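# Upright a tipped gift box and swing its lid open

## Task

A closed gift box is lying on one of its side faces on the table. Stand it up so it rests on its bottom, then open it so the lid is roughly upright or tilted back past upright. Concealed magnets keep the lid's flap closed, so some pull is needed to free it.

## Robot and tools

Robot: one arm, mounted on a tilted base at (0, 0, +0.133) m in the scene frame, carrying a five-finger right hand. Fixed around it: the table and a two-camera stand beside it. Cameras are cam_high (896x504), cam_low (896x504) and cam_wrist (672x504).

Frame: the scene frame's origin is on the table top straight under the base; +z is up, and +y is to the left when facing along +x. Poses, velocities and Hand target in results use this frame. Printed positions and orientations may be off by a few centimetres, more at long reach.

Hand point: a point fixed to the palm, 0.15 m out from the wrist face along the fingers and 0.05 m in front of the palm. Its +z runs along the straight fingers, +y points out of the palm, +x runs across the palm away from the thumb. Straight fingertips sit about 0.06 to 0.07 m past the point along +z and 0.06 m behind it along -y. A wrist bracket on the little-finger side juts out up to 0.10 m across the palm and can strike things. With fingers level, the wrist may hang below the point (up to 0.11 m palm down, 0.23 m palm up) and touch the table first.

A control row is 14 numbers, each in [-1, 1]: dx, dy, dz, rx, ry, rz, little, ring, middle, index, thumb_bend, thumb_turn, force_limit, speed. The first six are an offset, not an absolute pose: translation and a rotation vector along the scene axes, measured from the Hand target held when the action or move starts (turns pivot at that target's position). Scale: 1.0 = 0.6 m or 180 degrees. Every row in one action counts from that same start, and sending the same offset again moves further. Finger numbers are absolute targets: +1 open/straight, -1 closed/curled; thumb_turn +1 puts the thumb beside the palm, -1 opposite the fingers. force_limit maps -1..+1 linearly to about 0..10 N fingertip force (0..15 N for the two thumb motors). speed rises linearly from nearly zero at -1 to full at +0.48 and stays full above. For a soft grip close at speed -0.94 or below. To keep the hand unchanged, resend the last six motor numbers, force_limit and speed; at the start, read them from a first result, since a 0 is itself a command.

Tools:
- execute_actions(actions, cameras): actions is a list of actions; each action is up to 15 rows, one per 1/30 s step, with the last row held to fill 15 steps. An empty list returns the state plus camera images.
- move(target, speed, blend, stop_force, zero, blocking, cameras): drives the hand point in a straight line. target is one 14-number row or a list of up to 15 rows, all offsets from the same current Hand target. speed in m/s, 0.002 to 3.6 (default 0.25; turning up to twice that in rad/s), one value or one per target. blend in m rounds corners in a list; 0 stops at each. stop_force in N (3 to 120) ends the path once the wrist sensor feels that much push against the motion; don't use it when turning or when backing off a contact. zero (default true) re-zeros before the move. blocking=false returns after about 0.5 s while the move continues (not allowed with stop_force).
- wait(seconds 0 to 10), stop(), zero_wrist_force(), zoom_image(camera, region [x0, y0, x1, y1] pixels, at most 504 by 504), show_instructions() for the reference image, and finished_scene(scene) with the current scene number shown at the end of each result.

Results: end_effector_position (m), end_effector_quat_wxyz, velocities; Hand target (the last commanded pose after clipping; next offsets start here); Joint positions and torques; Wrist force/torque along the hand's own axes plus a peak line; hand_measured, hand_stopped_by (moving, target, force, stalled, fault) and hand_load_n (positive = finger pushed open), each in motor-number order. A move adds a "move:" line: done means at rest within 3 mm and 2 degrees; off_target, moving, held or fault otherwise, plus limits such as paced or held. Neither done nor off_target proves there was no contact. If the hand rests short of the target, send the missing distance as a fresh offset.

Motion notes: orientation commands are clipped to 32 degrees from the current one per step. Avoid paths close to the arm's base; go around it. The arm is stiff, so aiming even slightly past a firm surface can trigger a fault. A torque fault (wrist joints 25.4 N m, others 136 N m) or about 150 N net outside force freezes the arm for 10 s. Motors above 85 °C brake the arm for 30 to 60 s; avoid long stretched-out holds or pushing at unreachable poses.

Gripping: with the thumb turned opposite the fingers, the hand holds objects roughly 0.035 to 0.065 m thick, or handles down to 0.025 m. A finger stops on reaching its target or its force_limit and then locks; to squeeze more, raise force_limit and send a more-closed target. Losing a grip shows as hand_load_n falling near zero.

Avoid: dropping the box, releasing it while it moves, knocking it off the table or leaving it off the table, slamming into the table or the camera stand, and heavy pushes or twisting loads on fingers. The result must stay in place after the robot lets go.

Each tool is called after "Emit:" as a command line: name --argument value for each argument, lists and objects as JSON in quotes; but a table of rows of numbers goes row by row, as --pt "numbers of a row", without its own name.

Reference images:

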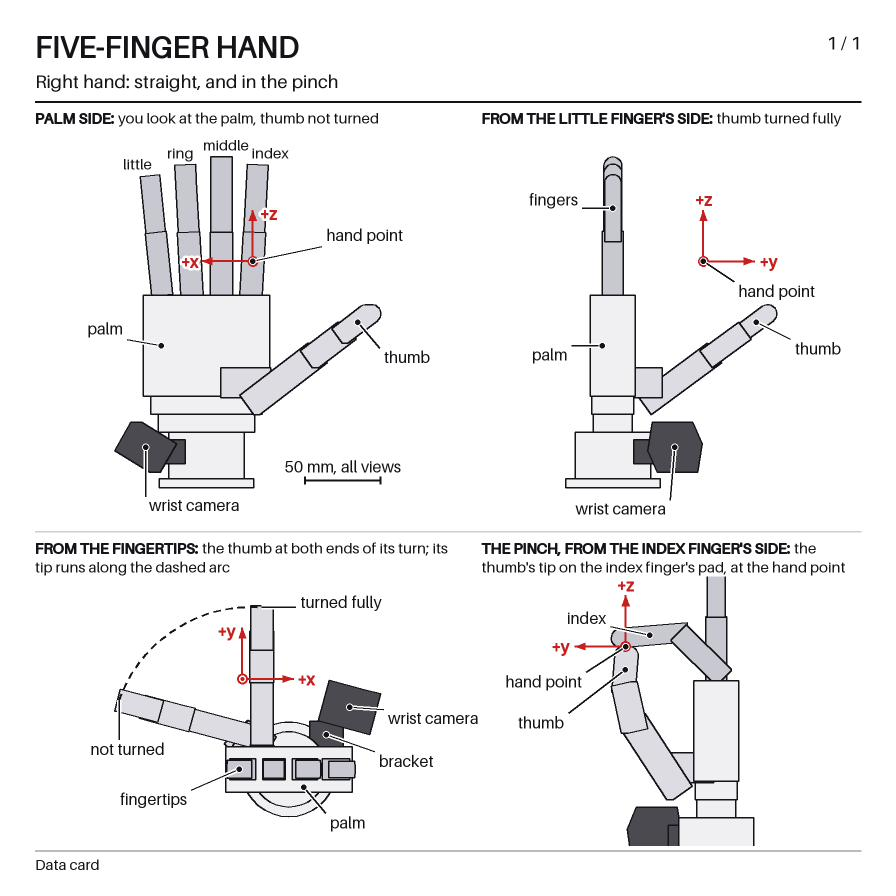

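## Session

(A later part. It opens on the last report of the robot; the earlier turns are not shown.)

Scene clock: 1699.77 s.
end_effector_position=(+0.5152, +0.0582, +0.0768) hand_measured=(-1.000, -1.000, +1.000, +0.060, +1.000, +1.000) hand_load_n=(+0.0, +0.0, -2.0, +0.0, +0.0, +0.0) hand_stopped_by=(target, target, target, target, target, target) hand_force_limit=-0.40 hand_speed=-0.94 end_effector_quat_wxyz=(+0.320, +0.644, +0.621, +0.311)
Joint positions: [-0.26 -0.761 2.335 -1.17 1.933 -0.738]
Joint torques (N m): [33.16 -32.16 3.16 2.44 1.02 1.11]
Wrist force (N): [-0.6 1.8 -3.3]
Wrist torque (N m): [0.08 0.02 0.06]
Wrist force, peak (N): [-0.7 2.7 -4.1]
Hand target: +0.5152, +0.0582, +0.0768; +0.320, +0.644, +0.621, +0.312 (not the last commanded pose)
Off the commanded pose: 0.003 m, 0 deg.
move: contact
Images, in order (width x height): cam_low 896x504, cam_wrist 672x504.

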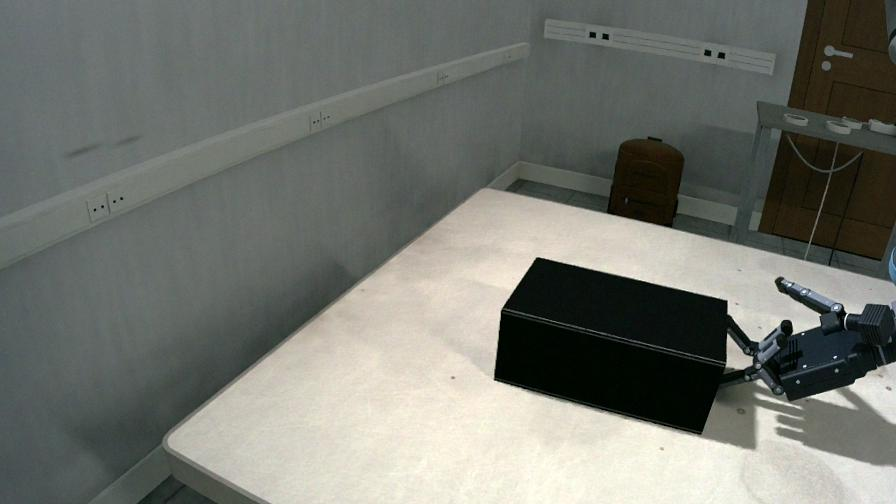

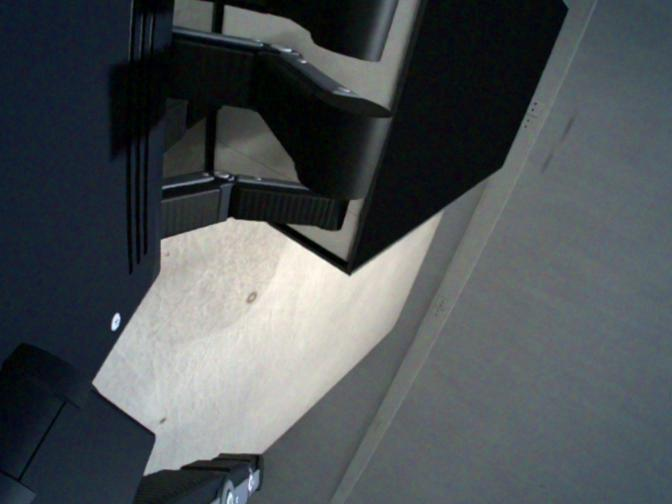

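Emit:
move --pt "0.0 0 0.003 0 0 0 -1 -1 1 0.06 1 1 -0.4 -0.94" --pt "0.005 0 0.003 0 0 0 -1 -1 1 0.06 1 1 -0.4 -0.94" --speed 0.01 --blend 0.0

Emit:
move --target '[0,0,-0.01,0,0,0, -1,-1,1,0.06,1,1, -0.4, -0.94]' --speed 0.004 --stop_force 3 --cameras '["cam_low","cam_high"]'

Emit:
zoom_image --camera "cam_low" --region '[700, 300, 780, 400]'

Emit:
zoom_image --camera "cam_high" --region '[310, 230, 380, 310]'

Scene clock: 1707.43 s.
end_effector_position=(+0.5183, +0.0582, +0.0786) hand_measured=(-1.000, -1.000, +1.000, +0.060, +1.000, +1.000) hand_load_n=(+0.0, -0.5, +0.0, +0.0, +0.0, +0.0) hand_stopped_by=(target, target, target, target, target, target) hand_force_limit=-0.40 hand_speed=-0.94 end_effector_quat_wxyz=(+0.320, +0.644, +0.621, +0.312)
Joint positions: [-0.254 -0.765 2.326 -1.156 1.938 -0.736]
Joint torques (N m): [32.74 -32.5 7.55 0.36 0.37 1.37]
Wrist force (N): [-0.8 -0.1 0.0]
Wrist torque (N m): [-0.02 -0.07 -0.07]
Wrist force, peak (N): [-0.9 1.9 -3.4]
Hand target: +0.5182, +0.0582, +0.0786; +0.320, +0.644, +0.621, +0.312
Off the commanded pose: 0.000 m, 0 deg.
move: done

Scene clock: 1708.70 s.
end_effector_position=(+0.5182, +0.0582, +0.0769) hand_measured=(-1.000, -1.000, +1.000, +0.060, +1.000, +1.000) hand_load_n=(+0.0, +0.0, -2.0, +0.0, +0.0, +0.0) hand_stopped_by=(target, target, target, target, target, target) hand_force_limit=-0.40 hand_speed=-0.94 end_effector_quat_wxyz=(+0.320, +0.644, +0.621, +0.312)
Joint positions: [-0.259 -0.762 2.327 -1.161 1.934 -0.738]
Joint torques (N m): [33.91 -33.05 3.52 2.39 0.9 0.98]
Wrist force (N): [-0.5 1.9 -2.7]
Wrist torque (N m): [0.05 0.00 0.07]
Wrist force, peak (N): [-0.7 2.8 -3.9]
Hand target: +0.5182, +0.0582, +0.0769; +0.320, +0.644, +0.621, +0.312 (not the last commanded pose)
Off the commanded pose: 0.004 m, 0 deg.
move: contact
Images, in order (width x height): cam_high 896x504, cam_low 896x504.

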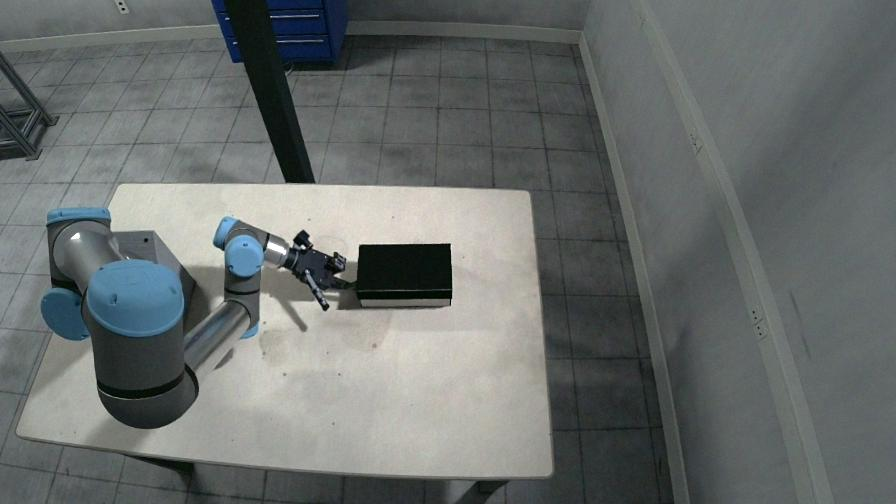

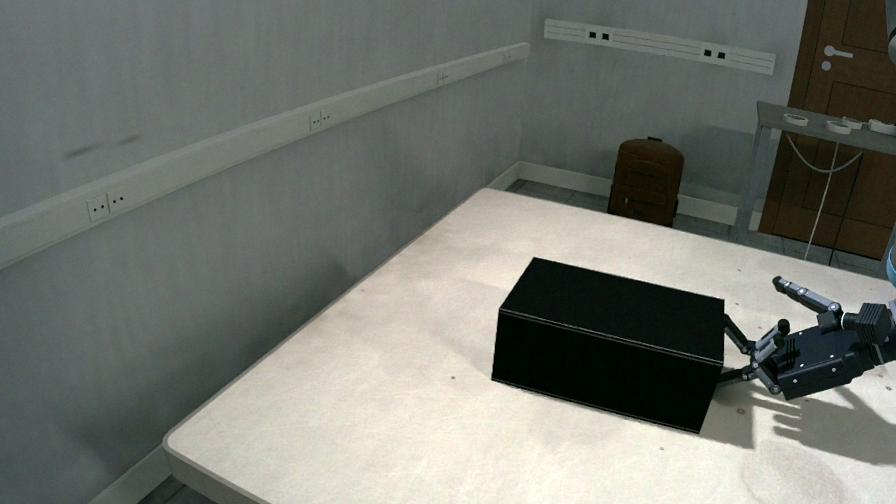

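Scaled by 5.040 from the camera's 896x504 image, which has a finer 1280x720 frame.

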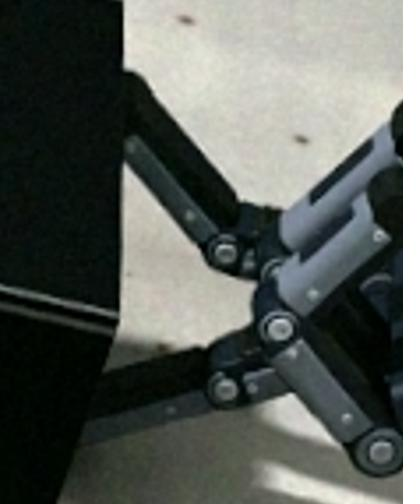

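Scaled by 6.300 from the camera's 896x504 image, which has a finer 1280x720 frame.

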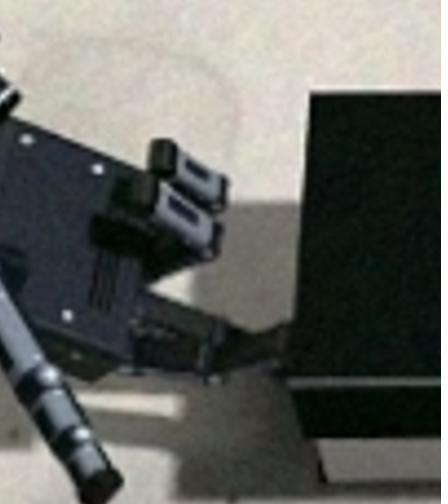

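Emit:
move --target '[0,0,-0.0004,0,0,0, -1,-1,1,0.06,1,1, -0.4, -0.94]' --speed 0.005

Scene clock: 1712.00 s.
end_effector_position=(+0.5182, +0.0582, +0.0767) hand_measured=(-1.000, -1.000, +1.000, +0.060, +1.000, +1.000) hand_load_n=(+0.0, +0.0, -3.0, -0.5, +0.0, +0.0) hand_stopped_by=(target, target, target, target, target, target) hand_force_limit=-0.40 hand_speed=-0.94 end_effector_quat_wxyz=(+0.320, +0.644, +0.621, +0.312)
Joint positions: [-0.259 -0.761 2.327 -1.162 1.934 -0.738]
Joint torques (N m): [19.23 -14.41 4.41 -2.05 -2.33 -1.38]
Wrist force (N): [-1.0 3.0 -4.6]
Wrist torque (N m): [0.08 0.06 0.07]
Wrist force, peak (N): [-1.0 3.0 -4.6]
Hand target: +0.5182, +0.0582, +0.0767; +0.320, +0.644, +0.621, +0.312
Off the commanded pose: 0.000 m, 0 deg.
move: done

Emit:
move --target '[0,0,0,0,0,0, -1,-1,1,0.03,1,1, -0.2, -0.94]' --speed 0.01

Emit:
move --target '[0,0,0,0,0,0, -1,-1,1,0.0,1,1, -0.2, -0.94]' --speed 0.01

Emit:
move --target '[0,0,0,0,0,0, -1,-1,1,-0.03,1,1, -0.2, -0.94]' --speed 0.01 --cameras '["cam_low"]'

Emit:
zoom_image --camera "cam_low" --region '[700, 300, 780, 400]'

Scene clock: 1717.23 s.
end_effector_position=(+0.5182, +0.0582, +0.0767) hand_measured=(-1.000, -1.000, +1.000, +0.030, +1.000, +1.000) hand_load_n=(+0.0, +0.0, -3.0, +0.0, +0.0, +0.0) hand_stopped_by=(target, target, target, target, target, target) hand_force_limit=-0.20 hand_speed=-0.94 end_effector_quat_wxyz=(+0.320, +0.644, +0.621, +0.312)
Joint positions: [-0.259 -0.761 2.327 -1.162 1.934 -0.738]
Joint torques (N m): [18.11 -14.76 9.05 1.56 0.83 -0.96]
Wrist force (N): [-0.8 2.9 -4.1]
Wrist torque (N m): [0.04 0.04 0.07]
Wrist force, peak (N): [-0.9 3.2 -4.8]
Hand target: +0.5182, +0.0582, +0.0767; +0.320, +0.644, +0.621, +0.312
Off the commanded pose: 0.000 m, 0 deg.
move: done

Scene clock: 1717.73 s.
end_effector_position=(+0.5182, +0.0582, +0.0767) hand_measured=(-1.000, -1.000, +1.000, +0.000, +1.000, +1.000) hand_load_n=(+0.0, +0.0, -3.0, +0.0, +0.0, +0.0) hand_stopped_by=(target, target, target, target, target, target) hand_force_limit=-0.20 hand_speed=-0.94 end_effector_quat_wxyz=(+0.320, +0.644, +0.621, +0.312)
Joint positions: [-0.259 -0.761 2.327 -1.162 1.934 -0.738]
Joint torques (N m): [18.84 -15.1 8.88 1.66 0.97 -0.95]
Wrist force (N): [-0.9 2.9 -4.0]
Wrist torque (N m): [0.04 0.06 0.06]
Wrist force, peak (N): [-0.9 3.3 -4.3]
Hand target: +0.5182, +0.0582, +0.0767; +0.320, +0.644, +0.621, +0.312
Off the commanded pose: 0.000 m, 0 deg.
move: done

Scene clock: 1718.23 s.
end_effector_position=(+0.5182, +0.0582, +0.0767) hand_measured=(-1.000, -1.000, +1.000, -0.030, +1.000, +1.000) hand_load_n=(+0.0, +0.0, -3.0, +0.0, +0.0, +0.0) hand_stopped_by=(target, target, target, target, target, target) hand_force_limit=-0.20 hand_speed=-0.94 end_effector_quat_wxyz=(+0.320, +0.644, +0.621, +0.312)
Joint positions: [-0.259 -0.761 2.327 -1.162 1.934 -0.738]
Joint torques (N m): [18.86 -15.13 8.99 1.75 0.82 -0.91]
Wrist force (N): [-0.9 3.3 -4.1]
Wrist torque (N m): [0.10 0.05 0.08]
Wrist force, peak (N): [-0.6 3.6 -4.1]
Hand target: +0.5182, +0.0582, +0.0767; +0.320, +0.644, +0.621, +0.312
Off the commanded pose: 0.000 m, 0 deg.
move: done
Images, in order (width x height): cam_low 896x504.

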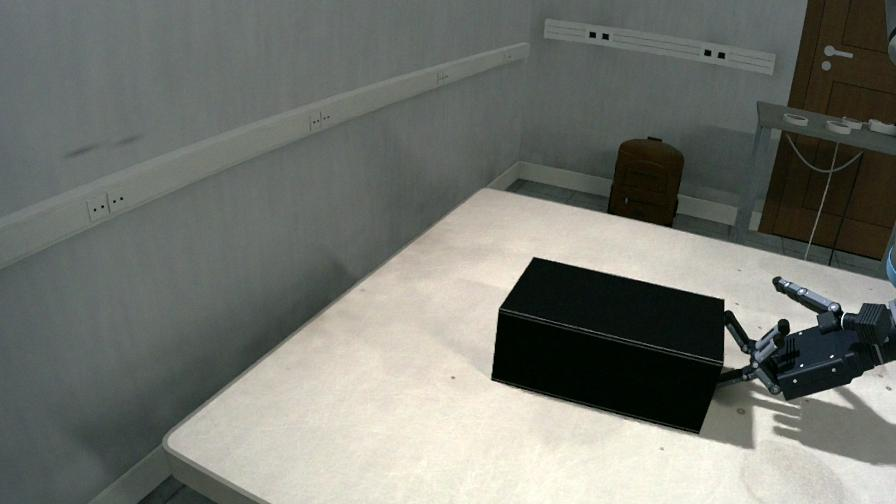

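Scaled by 5.040 from the camera's 896x504 image, which has a finer 1280x720 frame.

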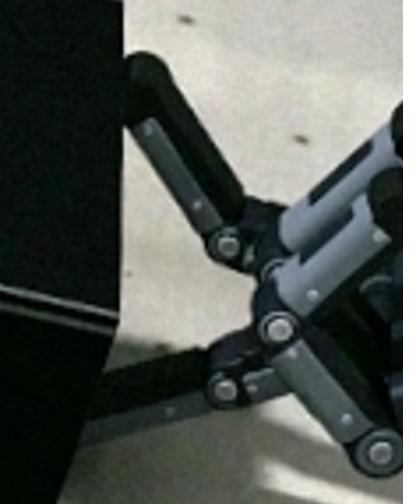

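Emit:
move --pt "0 0 0.003 0 0 0 -1 -1 1 -0.03 1 1 -0.2 -0.8" --pt "-0.02 -0.004 0.003 0 0 0.0444 -1 -1 1 0.1 1 1 -0.2 -0.5" --pt "0.002 -0.004 0.003 0 0 0.0444 -1 -1 1 0.1 1 1 -0.2 -0.5" --speed '[0.02,0.04,0.01]' --blend 0.0 --cameras '["cam_high","cam_low"]'

Emit:
zoom_image --camera "cam_low" --region '[690, 290, 770, 390]'

Emit:
zoom_image --camera "cam_high" --region '[310, 230, 380, 310]'

Scene clock: 1759.80 s.
end_effector_position=(+0.5195, +0.0558, +0.0785) hand_measured=(-1.000, -1.000, +1.000, +0.100, +1.000, +1.000) hand_load_n=(+0.0, +0.0, +0.0, +0.0, +0.0, +0.0) hand_stopped_by=(target, target, target, target, target, target) hand_force_limit=-0.20 hand_speed=-0.50 end_effector_quat_wxyz=(+0.297, +0.599, +0.665, +0.333)
Joint positions: [-0.347 -0.84 2.355 -1.039 1.776 -0.838]
Joint torques (N m): [30.28 -15.96 9.2 0.39 0.12 1.22]
Wrist force (N): [-0.5 0.4 -0.9]
Wrist torque (N m): [0.06 -0.07 -0.05]
Wrist force, peak (N): [-0.9 3.2 -4.6]
Hand target: +0.5194, +0.0558, +0.0785; +0.297, +0.599, +0.665, +0.333
Off the commanded pose: 0.000 m, 0 deg.
move: done
Images, in order (width x height): cam_high 896x504, cam_low 896x504.

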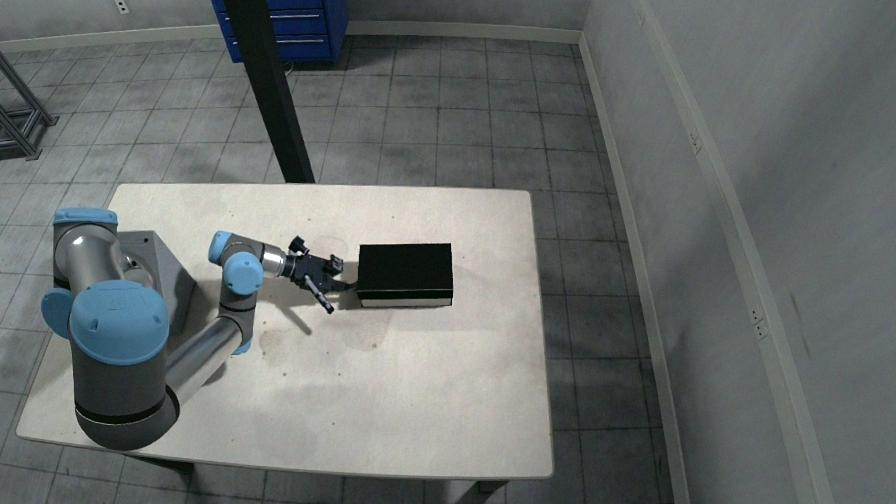

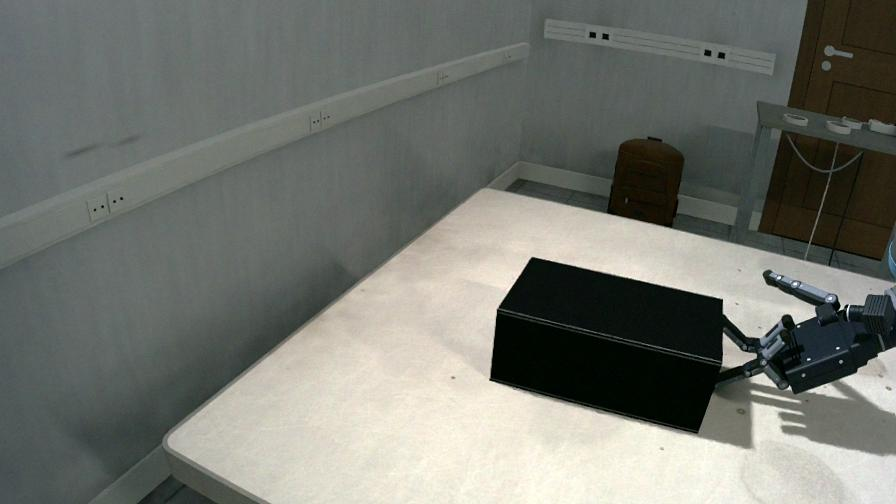

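Scaled by 5.040 from the camera's 896x504 image, which has a finer 1280x720 frame.

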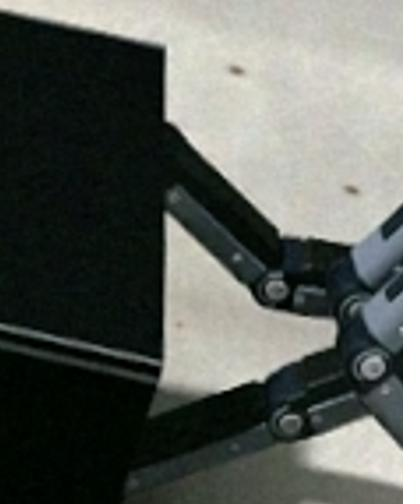

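Scaled by 6.300 from the camera's 896x504 image, which has a finer 1280x720 frame.

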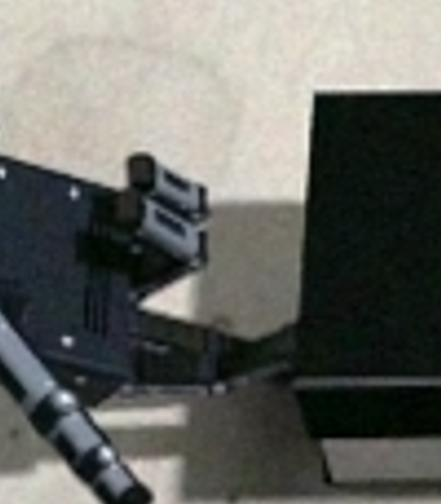

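Emit:
move --pt "0.0 0 0 0 0 0 -1 -1 1 0.0 1 1 -0.5 -0.9" --pt "0.0045 0 0 0 0 0 -1 -1 1 0.0 1 1 -0.5 -0.9" --speed 0.008 --blend 0.0

Emit:
move --target '[0,0,-0.01,0,0,0, -1,-1,1,0.0,1,1, -0.5, -0.9]' --speed 0.004 --stop_force 3 --cameras '["cam_low","cam_high"]'

Emit:
zoom_image --camera "cam_low" --region '[690, 290, 770, 390]'

Emit:
zoom_image --camera "cam_high" --region '[310, 230, 380, 310]'

Scene clock: 1766.17 s.
end_effector_position=(+0.5222, +0.0558, +0.0785) hand_measured=(-1.000, -1.000, +1.000, +0.000, +1.000, +1.000) hand_load_n=(+0.0, +0.0, +0.0, +0.0, +0.0, +0.0) hand_stopped_by=(target, target, target, target, target, target) hand_force_limit=-0.50 hand_speed=-0.90 end_effector_quat_wxyz=(+0.297, +0.599, +0.665, +0.333)
Joint positions: [-0.345 -0.84 2.347 -1.032 1.778 -0.837]
Joint torques (N m): [31.68 -15.71 6.04 1.39 0.23 1.31]
Wrist force (N): [-0.6 1.0 -0.2]
Wrist torque (N m): [0.07 -0.03 -0.06]
Wrist force, peak (N): [-0.8 1.2 0.2]
Hand target: +0.5221, +0.0558, +0.0785; +0.297, +0.599, +0.665, +0.333
Off the commanded pose: 0.000 m, 0 deg.
move: done

Scene clock: 1767.43 s.
end_effector_position=(+0.5221, +0.0558, +0.0765) hand_measured=(-1.000, -1.000, +1.000, +0.000, +1.000, +1.000) hand_load_n=(+0.0, +0.0, -1.0, +0.0, +0.0, +0.0) hand_stopped_by=(target, target, target, target, target, target) hand_force_limit=-0.50 hand_speed=-0.90 end_effector_quat_wxyz=(+0.297, +0.599, +0.665, +0.333)
Joint positions: [-0.35 -0.835 2.348 -1.037 1.773 -0.839]
Joint torques (N m): [32.7 -32.03 3.81 2.52 0.76 1.14]
Wrist force (N): [-0.7 1.7 -4.3]
Wrist torque (N m): [0.18 0.04 0.03]
Wrist force, peak (N): [-1.5 3.0 -6.8]
Hand target: +0.5221, +0.0558, +0.0765; +0.297, +0.599, +0.665, +0.333 (not the last commanded pose)
Off the commanded pose: 0.004 m, 0 deg.
move: contact
Images, in order (width x height): cam_high 896x504, cam_low 896x504.

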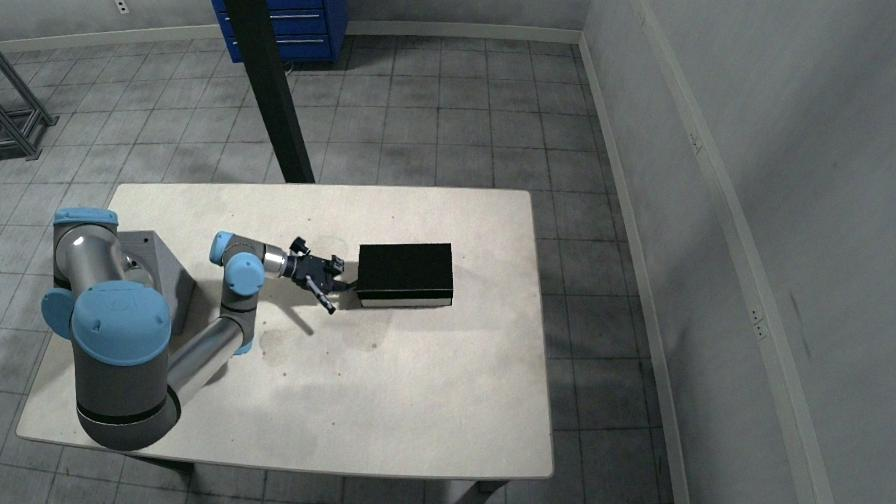

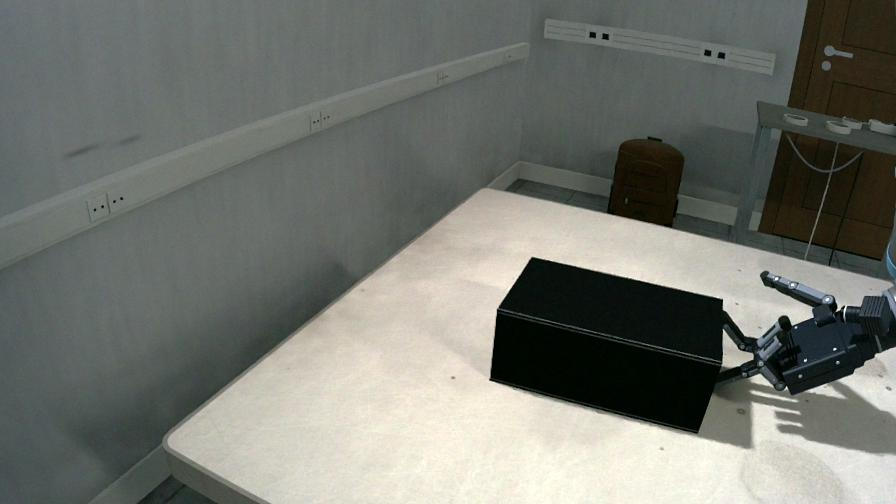

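Scaled by 5.040 from the camera's 896x504 image, which has a finer 1280x720 frame.

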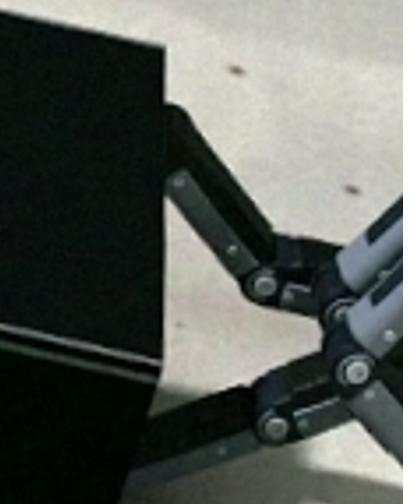

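Scaled by 6.300 from the camera's 896x504 image, which has a finer 1280x720 frame.

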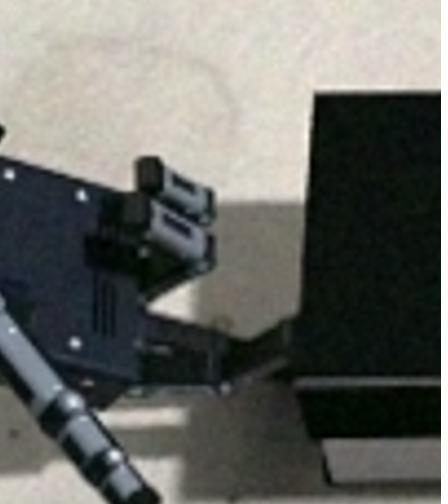

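Emit:
move --pt "0.0 0 0.0035 0 0 0 -1 -1 1 0.0 1 1 -0.5 -0.9" --pt "0.0055 0 0.0035 0 0 0 -1 -1 1 0.0 1 1 -0.5 -0.9" --speed 0.008 --blend 0.0

Emit:
move --target '[0,0,-0.01,0,0,0, -1,-1,1,0.0,1,1, -0.5, -0.9]' --speed 0.004 --stop_force 3 --cameras '["cam_low"]'

Emit:
zoom_image --camera "cam_low" --region '[690, 290, 770, 390]'

Scene clock: 1775.83 s.
end_effector_position=(+0.5255, +0.0558, +0.0787) hand_measured=(-1.000, -1.000, +1.000, +0.000, +1.000, +1.000) hand_load_n=(+0.0, +0.0, +0.0, +0.0, +0.0, +0.0) hand_stopped_by=(target, target, target, target, target, target) hand_force_limit=-0.50 hand_speed=-0.90 end_effector_quat_wxyz=(+0.297, +0.599, +0.665, +0.333)
Joint positions: [-0.342 -0.839 2.338 -1.023 1.781 -0.835]
Joint torques (N m): [31.55 -16.29 7.61 0.76 0.17 1.26]
Wrist force (N): [-0.9 0.1 -0.7]
Wrist torque (N m): [0.00 -0.03 -0.07]
Wrist force, peak (N): [-0.8 2.1 -4.4]
Hand target: +0.5254, +0.0558, +0.0786; +0.297, +0.599, +0.665, +0.333
Off the commanded pose: 0.000 m, 0 deg.
move: done

Scene clock: 1777.13 s.
end_effector_position=(+0.5254, +0.0558, +0.0766) hand_measured=(-1.000, -1.000, +1.000, +0.000, +1.000, +1.000) hand_load_n=(+0.0, +0.0, -2.0, +0.0, +0.0, +0.0) hand_stopped_by=(target, target, target, target, target, target) hand_force_limit=-0.50 hand_speed=-0.90 end_effector_quat_wxyz=(+0.297, +0.599, +0.665, +0.333)
Joint positions: [-0.347 -0.835 2.338 -1.028 1.776 -0.838]
Joint torques (N m): [32.62 -31.72 4.08 2.65 1.09 1.15]
Wrist force (N): [-0.3 2.6 -2.7]
Wrist torque (N m): [0.11 -0.02 0.08]
Wrist force, peak (N): [-1.6 3.1 -5.6]
Hand target: +0.5254, +0.0558, +0.0766; +0.297, +0.599, +0.665, +0.333 (not the last commanded pose)
Off the commanded pose: 0.004 m, 0 deg.
move: contact
Images, in order (width x height): cam_low 896x504.

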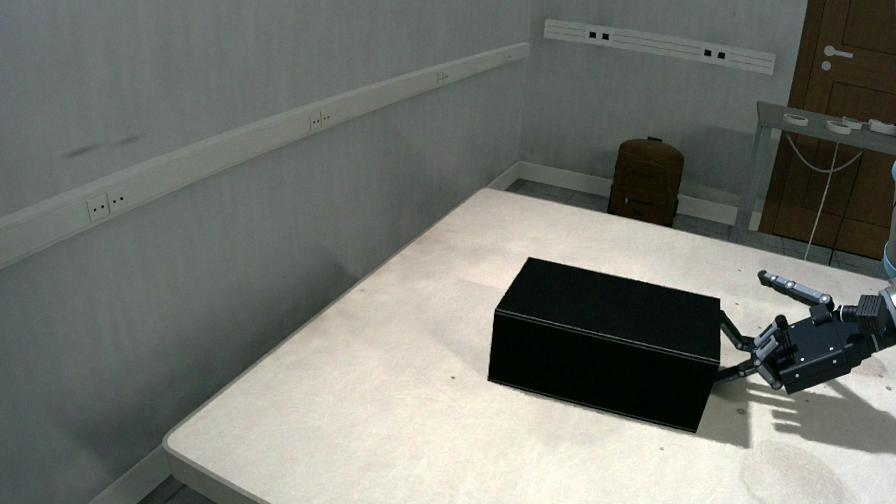

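Scaled by 5.040 from the camera's 896x504 image, which has a finer 1280x720 frame.

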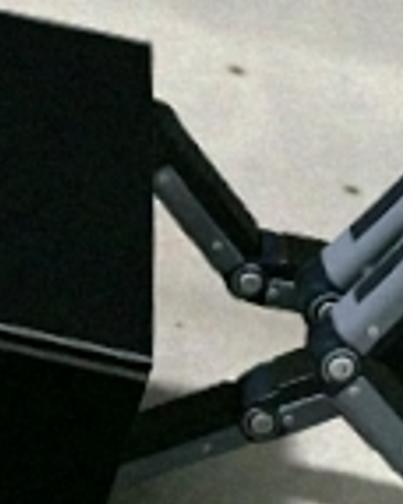

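Emit:
move --target '[0,0,-0.0004,0,0,0, -1,-1,1,0.0,1,1, -0.5, -0.9]' --speed 0.005

Scene clock: 1780.70 s.
end_effector_position=(+0.5254, +0.0558, +0.0763) hand_measured=(-1.000, -1.000, +1.000, +0.000, +1.000, +1.000) hand_load_n=(+0.0, +0.0, -3.0, +0.0, +0.0, +0.0) hand_stopped_by=(target, target, target, target, target, target) hand_force_limit=-0.50 hand_speed=-0.90 end_effector_quat_wxyz=(+0.297, +0.599, +0.665, +0.333)
Joint positions: [-0.348 -0.834 2.338 -1.029 1.775 -0.838]
Joint torques (N m): [17.84 -14.49 2.1 -2.03 -2.48 -1.25]
Wrist force (N): [-0.6 3.5 -7.3]
Wrist torque (N m): [0.28 0.02 0.07]
Wrist force, peak (N): [-0.6 3.5 -7.3]
Hand target: +0.5254, +0.0558, +0.0763; +0.297, +0.599, +0.665, +0.333
Off the commanded pose: 0.000 m, 0 deg.
move: done

Emit:
move --pt "0.0 0 0.004 0 0 0 -1 -1 1 0.0 1 1 -0.5 -0.9" --pt "-0.008 0.001 0.004 0 0 -0.0222 -1 -1 1 0.02 1 1 -0.5 -0.9" --pt "0.004 0.001 0.004 0 0 -0.0222 -1 -1 1 0.02 1 1 -0.5 -0.9" --speed 0.015 --blend 0.0

Emit:
move --target '[0,0,-0.01,0,0,0, -1,-1,1,0.02,1,1, -0.5, -0.9]' --speed 0.004 --stop_force 3 --cameras '["cam_low","cam_high"]'

Emit:
zoom_image --camera "cam_low" --region '[690, 290, 770, 390]'

Emit:
move --target '[0,0,-0.0004,0,0,0, -1,-1,1,0.02,1,1, -0.5, -0.9]' --speed 0.005

Scene clock: 1798.27 s.
end_effector_position=(+0.5279, +0.0564, +0.0787) hand_measured=(-1.000, -1.000, +1.000, +0.020, +1.000, +1.000) hand_load_n=(+0.0, +0.0, +0.0, +0.0, +0.0, +0.0) hand_stopped_by=(target, target, target, target, target, target) hand_force_limit=-0.50 hand_speed=-0.90 end_effector_quat_wxyz=(+0.308, +0.622, +0.643, +0.322)
Joint positions: [-0.296 -0.804 2.319 -1.076 1.86 -0.783]
Joint torques (N m): [29.29 -15.95 9.74 -1.44 -0.11 1.21]
Wrist force (N): [-0.9 0.5 -0.4]
Wrist torque (N m): [0.02 -0.06 -0.07]
Wrist force, peak (N): [-1.0 3.6 -7.7]
Hand target: +0.5278, +0.0564, +0.0787; +0.308, +0.622, +0.643, +0.322
Off the commanded pose: 0.000 m, 0 deg.
move: done

Scene clock: 1799.47 s.
end_effector_position=(+0.5278, +0.0564, +0.0772) hand_measured=(-1.000, -1.000, +1.000, +0.020, +1.000, +1.000) hand_load_n=(+0.0, +0.5, -1.5, +0.0, +0.0, +0.0) hand_stopped_by=(target, target, target, target, target, target) hand_force_limit=-0.50 hand_speed=-0.90 end_effector_quat_wxyz=(+0.308, +0.622, +0.643, +0.323)
Joint positions: [-0.3 -0.801 2.32 -1.08 1.856 -0.785]
Joint torques (N m): [33 -31.81 4.19 2.55 0.97 0.95]
Wrist force (N): [-0.2 2.2 -3.2]
Wrist torque (N m): [0.12 -0.03 0.09]
Wrist force, peak (N): [-0.6 2.9 -4.0]
Hand target: +0.5278, +0.0564, +0.0772; +0.309, +0.622, +0.643, +0.323 (not the last commanded pose)
Off the commanded pose: 0.004 m, 0 deg.
move: contact
Images, in order (width x height): cam_high 896x504, cam_low 896x504.

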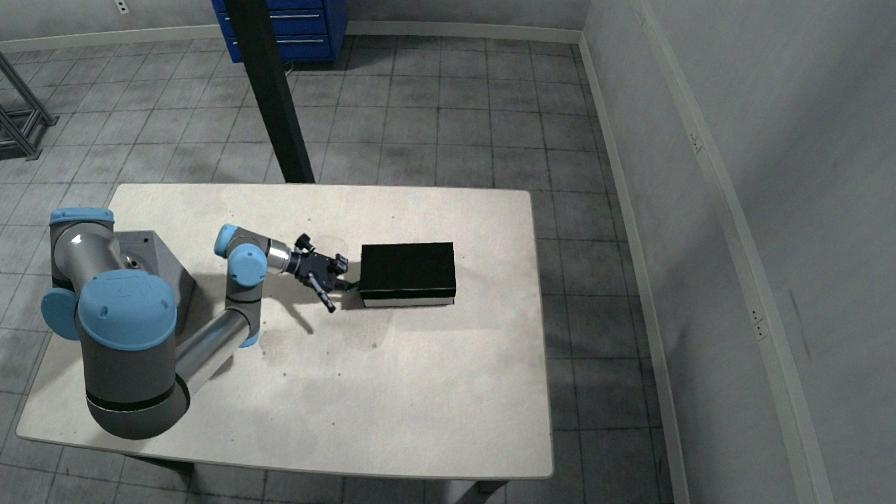

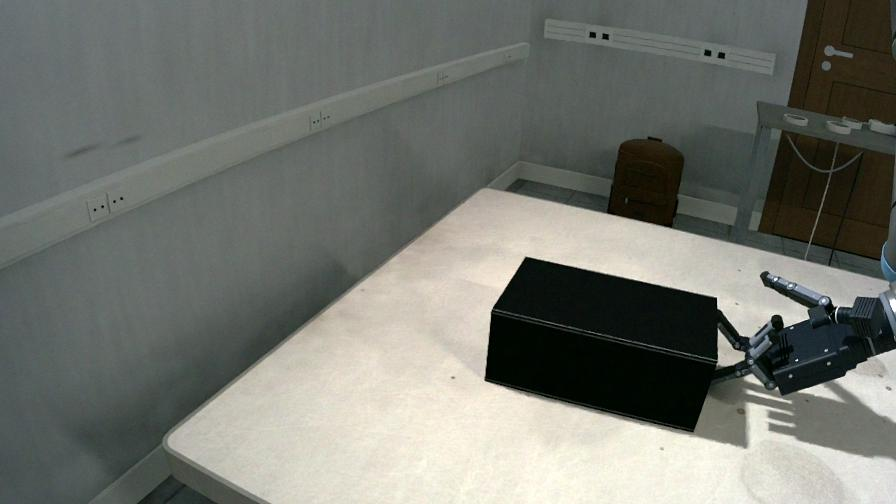

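Scaled by 5.040 from the camera's 896x504 image, which has a finer 1280x720 frame.

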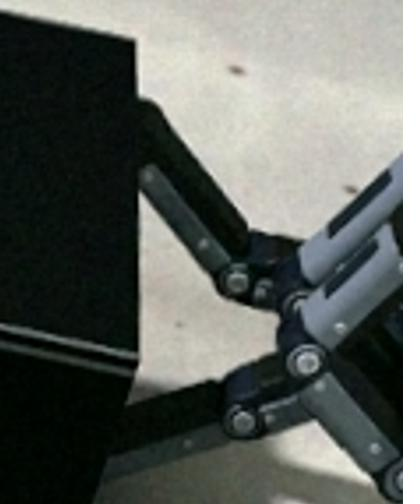

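Scene clock: 1800.17 s.
end_effector_position=(+0.5278, +0.0564, +0.0769) hand_measured=(-1.000, -1.000, +1.000, +0.020, +1.000, +1.000) hand_load_n=(+0.0, +0.0, -2.5, +0.0, +0.0, +0.0) hand_stopped_by=(target, target, target, target, target, target) hand_force_limit=-0.50 hand_speed=-0.90 end_effector_quat_wxyz=(+0.309, +0.622, +0.643, +0.323)
Joint positions: [-0.301 -0.8 2.32 -1.081 1.855 -0.785]
Joint torques (N m): [19.54 -14.41 3.22 -1.99 -2.44 -1.22]
Wrist force (N): [-0.5 3.3 -5.0]
Wrist torque (N m): [0.20 0.00 0.09]
Wrist force, peak (N): [-0.5 3.3 -5.0]
Hand target: +0.5278, +0.0564, +0.0769; +0.309, +0.622, +0.643, +0.323
Off the commanded pose: 0.000 m, 0 deg.
move: done

Emit:
move --target '[0,0,0,0,0,0, -1,-1,1,-0.02,1,1, -0.1, -0.94]' --speed 0.01

Emit:
move --target '[0,0,0,0,0,0, -1,-1,1,-0.05,1,1, -0.1, -0.94]' --speed 0.01

Emit:
move --target '[0,0,0,0,0,0, -1,-1,1,-0.07,1,1, -0.1, -0.94]' --speed 0.01 --cameras '["cam_low"]'

Emit:
zoom_image --camera "cam_low" --region '[690, 290, 770, 390]'

Scene clock: 1805.50 s.
end_effector_position=(+0.5278, +0.0564, +0.0769) hand_measured=(-1.000, -1.000, +1.000, -0.020, +1.000, +1.000) hand_load_n=(+0.0, +0.0, -2.5, +0.0, +0.0, +0.0) hand_stopped_by=(target, target, target, target, target, target) hand_force_limit=-0.10 hand_speed=-0.94 end_effector_quat_wxyz=(+0.309, +0.622, +0.643, +0.323)
Joint positions: [-0.301 -0.8 2.32 -1.081 1.855 -0.785]
Joint torques (N m): [18.51 -14.99 8.78 0.57 0.82 -1.01]
Wrist force (N): [-1.1 2.9 -4.9]
Wrist torque (N m): [0.12 0.08 0.04]
Wrist force, peak (N): [-0.5 3.4 -5.6]
Hand target: +0.5278, +0.0564, +0.0769; +0.309, +0.622, +0.643, +0.323
Off the commanded pose: 0.000 m, 0 deg.
move: done

Scene clock: 1806.00 s.
end_effector_position=(+0.5278, +0.0564, +0.0769) hand_measured=(-1.000, -1.000, +1.000, -0.050, +1.000, +1.000) hand_load_n=(+0.0, +0.0, -2.5, +0.0, +0.0, +0.0) hand_stopped_by=(target, target, target, target, target, target) hand_force_limit=-0.10 hand_speed=-0.94 end_effector_quat_wxyz=(+0.309, +0.622, +0.643, +0.323)
Joint positions: [-0.301 -0.8 2.32 -1.081 1.855 -0.785]
Joint torques (N m): [18.95 -15.04 8.51 1.01 0.74 -0.89]
Wrist force (N): [-0.8 2.9 -4.9]
Wrist torque (N m): [0.12 0.03 0.06]
Wrist force, peak (N): [-0.7 3.2 -5.0]
Hand target: +0.5278, +0.0564, +0.0769; +0.309, +0.622, +0.643, +0.323
Off the commanded pose: 0.000 m, 0 deg.
move: done

Scene clock: 1806.50 s.
end_effector_position=(+0.5278, +0.0564, +0.0769) hand_measured=(-1.000, -1.000, +1.000, -0.070, +1.000, +1.000) hand_load_n=(+0.5, +0.0, -2.5, +0.0, -0.5, +0.0) hand_stopped_by=(target, target, target, target, target, target) hand_force_limit=-0.10 hand_speed=-0.94 end_effector_quat_wxyz=(+0.309, +0.622, +0.643, +0.323)
Joint positions: [-0.301 -0.8 2.32 -1.081 1.855 -0.785]
Joint torques (N m): [19.2 -15.04 8.36 1.34 0.79 -0.93]
Wrist force (N): [-0.7 2.9 -4.8]
Wrist torque (N m): [0.11 0.01 0.07]
Wrist force, peak (N): [-0.2 3.3 -5.2]
Hand target: +0.5278, +0.0564, +0.0769; +0.309, +0.622, +0.643, +0.323
Off the commanded pose: 0.000 m, 0 deg.
move: done
Images, in order (width x height): cam_low 896x504.

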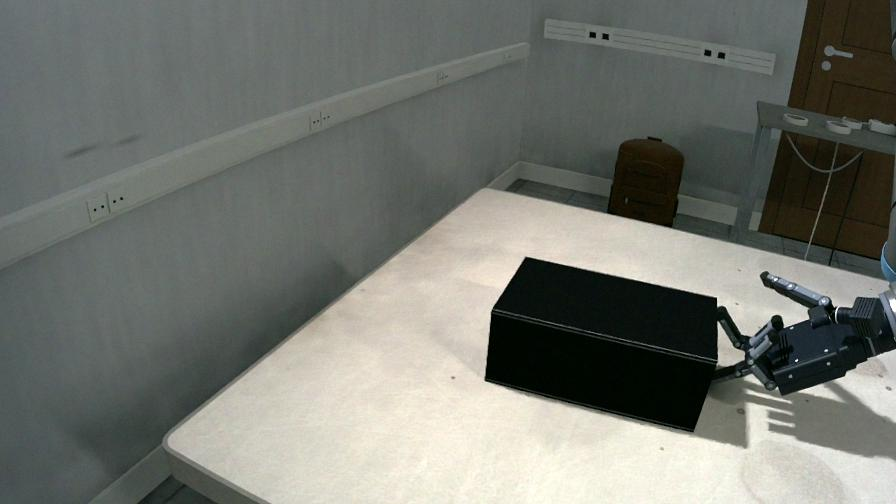

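Scaled by 5.040 from the camera's 896x504 image, which has a finer 1280x720 frame.

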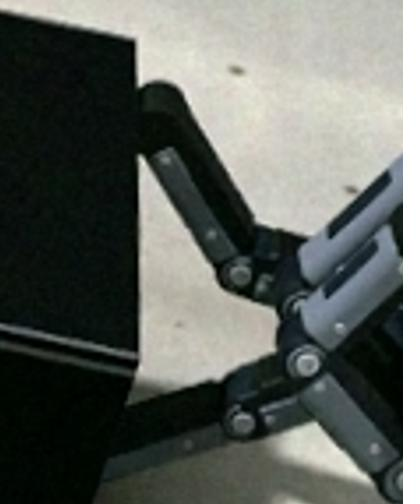

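Emit:
move --pt "0 0 0 0 0 0 -1 -1 1 0.04 1 1 -0.1 -0.9" --pt "0 0 0.0009 0 0 0 -1 -1 1 -0.01 1 1 -0.1 -0.9" --pt "0.0033 0 0.0009 0 0 0 -1 -1 1 -0.01 1 1 -0.1 -0.9" --pt "0.0033 0 0.0 0 0 0 -1 -1 1 -0.01 1 1 -0.1 -0.9" --speed 0.006 --blend 0.0 --cameras '["cam_low","cam_high"]'

Emit:
zoom_image --camera "cam_low" --region '[690, 290, 770, 390]'

Emit:
zoom_image --camera "cam_high" --region '[310, 230, 380, 310]'

Scene clock: 1833.77 s.
end_effector_position=(+0.5299, +0.0564, +0.0769) hand_measured=(-1.000, -1.000, +1.000, -0.010, +1.000, +1.000) hand_load_n=(+0.0, +0.0, -2.0, +0.0, +0.0, -0.5) hand_stopped_by=(target, target, target, target, target, target) hand_force_limit=-0.10 hand_speed=-0.90 end_effector_quat_wxyz=(+0.309, +0.622, +0.643, +0.323)
Joint positions: [-0.3 -0.8 2.314 -1.076 1.856 -0.784]
Joint torques (N m): [21.72 -20.08 8.83 -1.92 -2.24 -1.3]
Wrist force (N): [-0.6 2.8 -3.4]
Wrist torque (N m): [0.07 -0.01 0.02]
Wrist force, peak (N): [-0.7 3.5 -5.1]
Hand target: +0.5298, +0.0564, +0.0769; +0.309, +0.622, +0.643, +0.323
Off the commanded pose: 0.000 m, 0 deg.
move: done
Images, in order (width x height): cam_high 896x504, cam_low 896x504.

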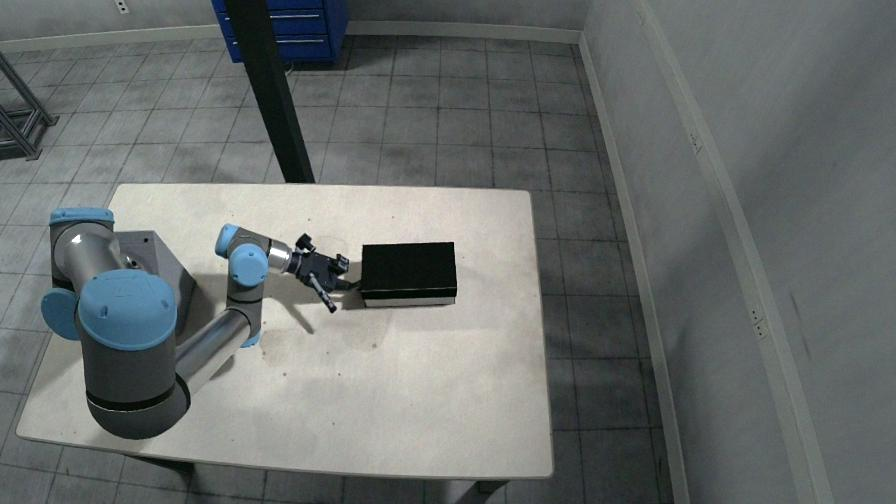

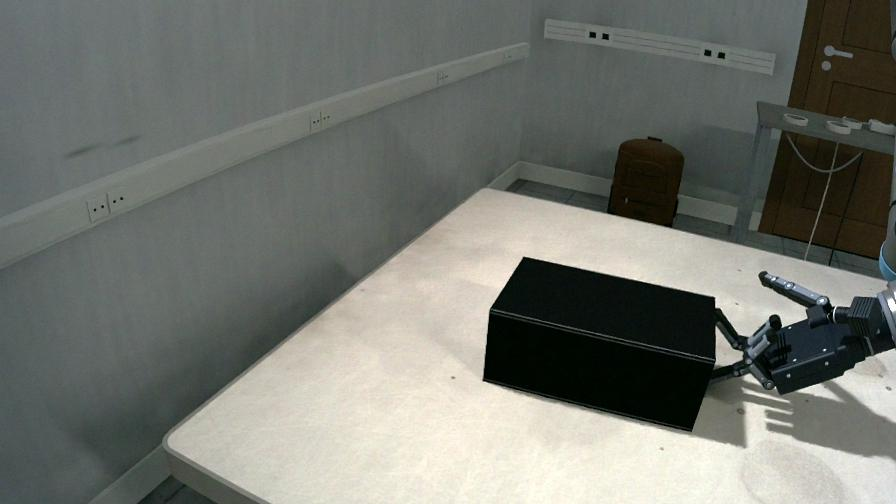

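Scaled by 5.040 from the camera's 896x504 image, which has a finer 1280x720 frame.

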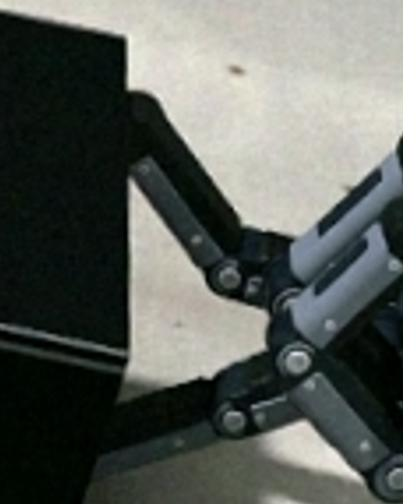

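Scaled by 6.300 from the camera's 896x504 image, which has a finer 1280x720 frame.

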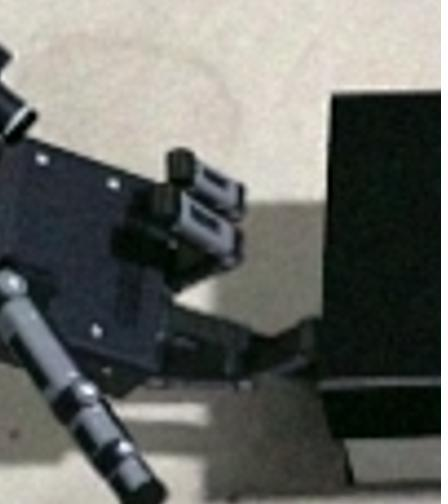

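Emit:
zoom_image --camera "cam_high" --region '[325, 265, 375, 305]'

Emit:
zoom_image --camera "cam_low" --region '[695, 295, 745, 335]'

Scaled by 10.080 from the camera's 896x504 image, which has a finer 1280x720 frame.

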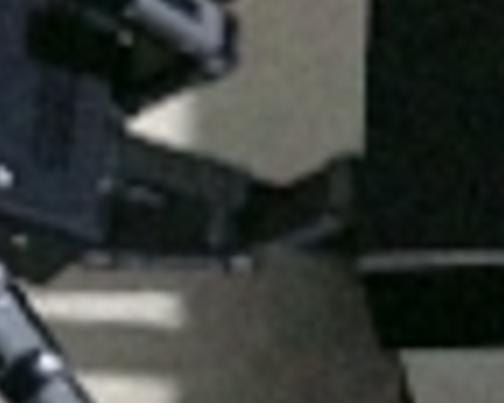

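Scaled by 10.080 from the camera's 896x504 image, which has a finer 1280x720 frame.

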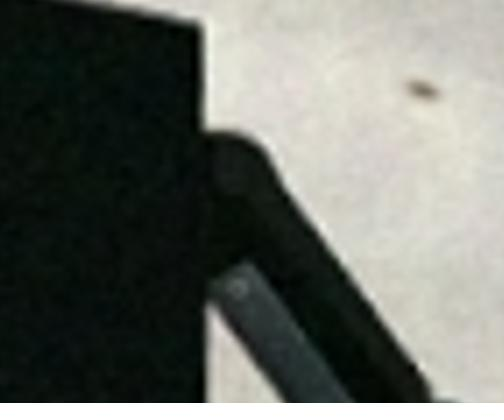

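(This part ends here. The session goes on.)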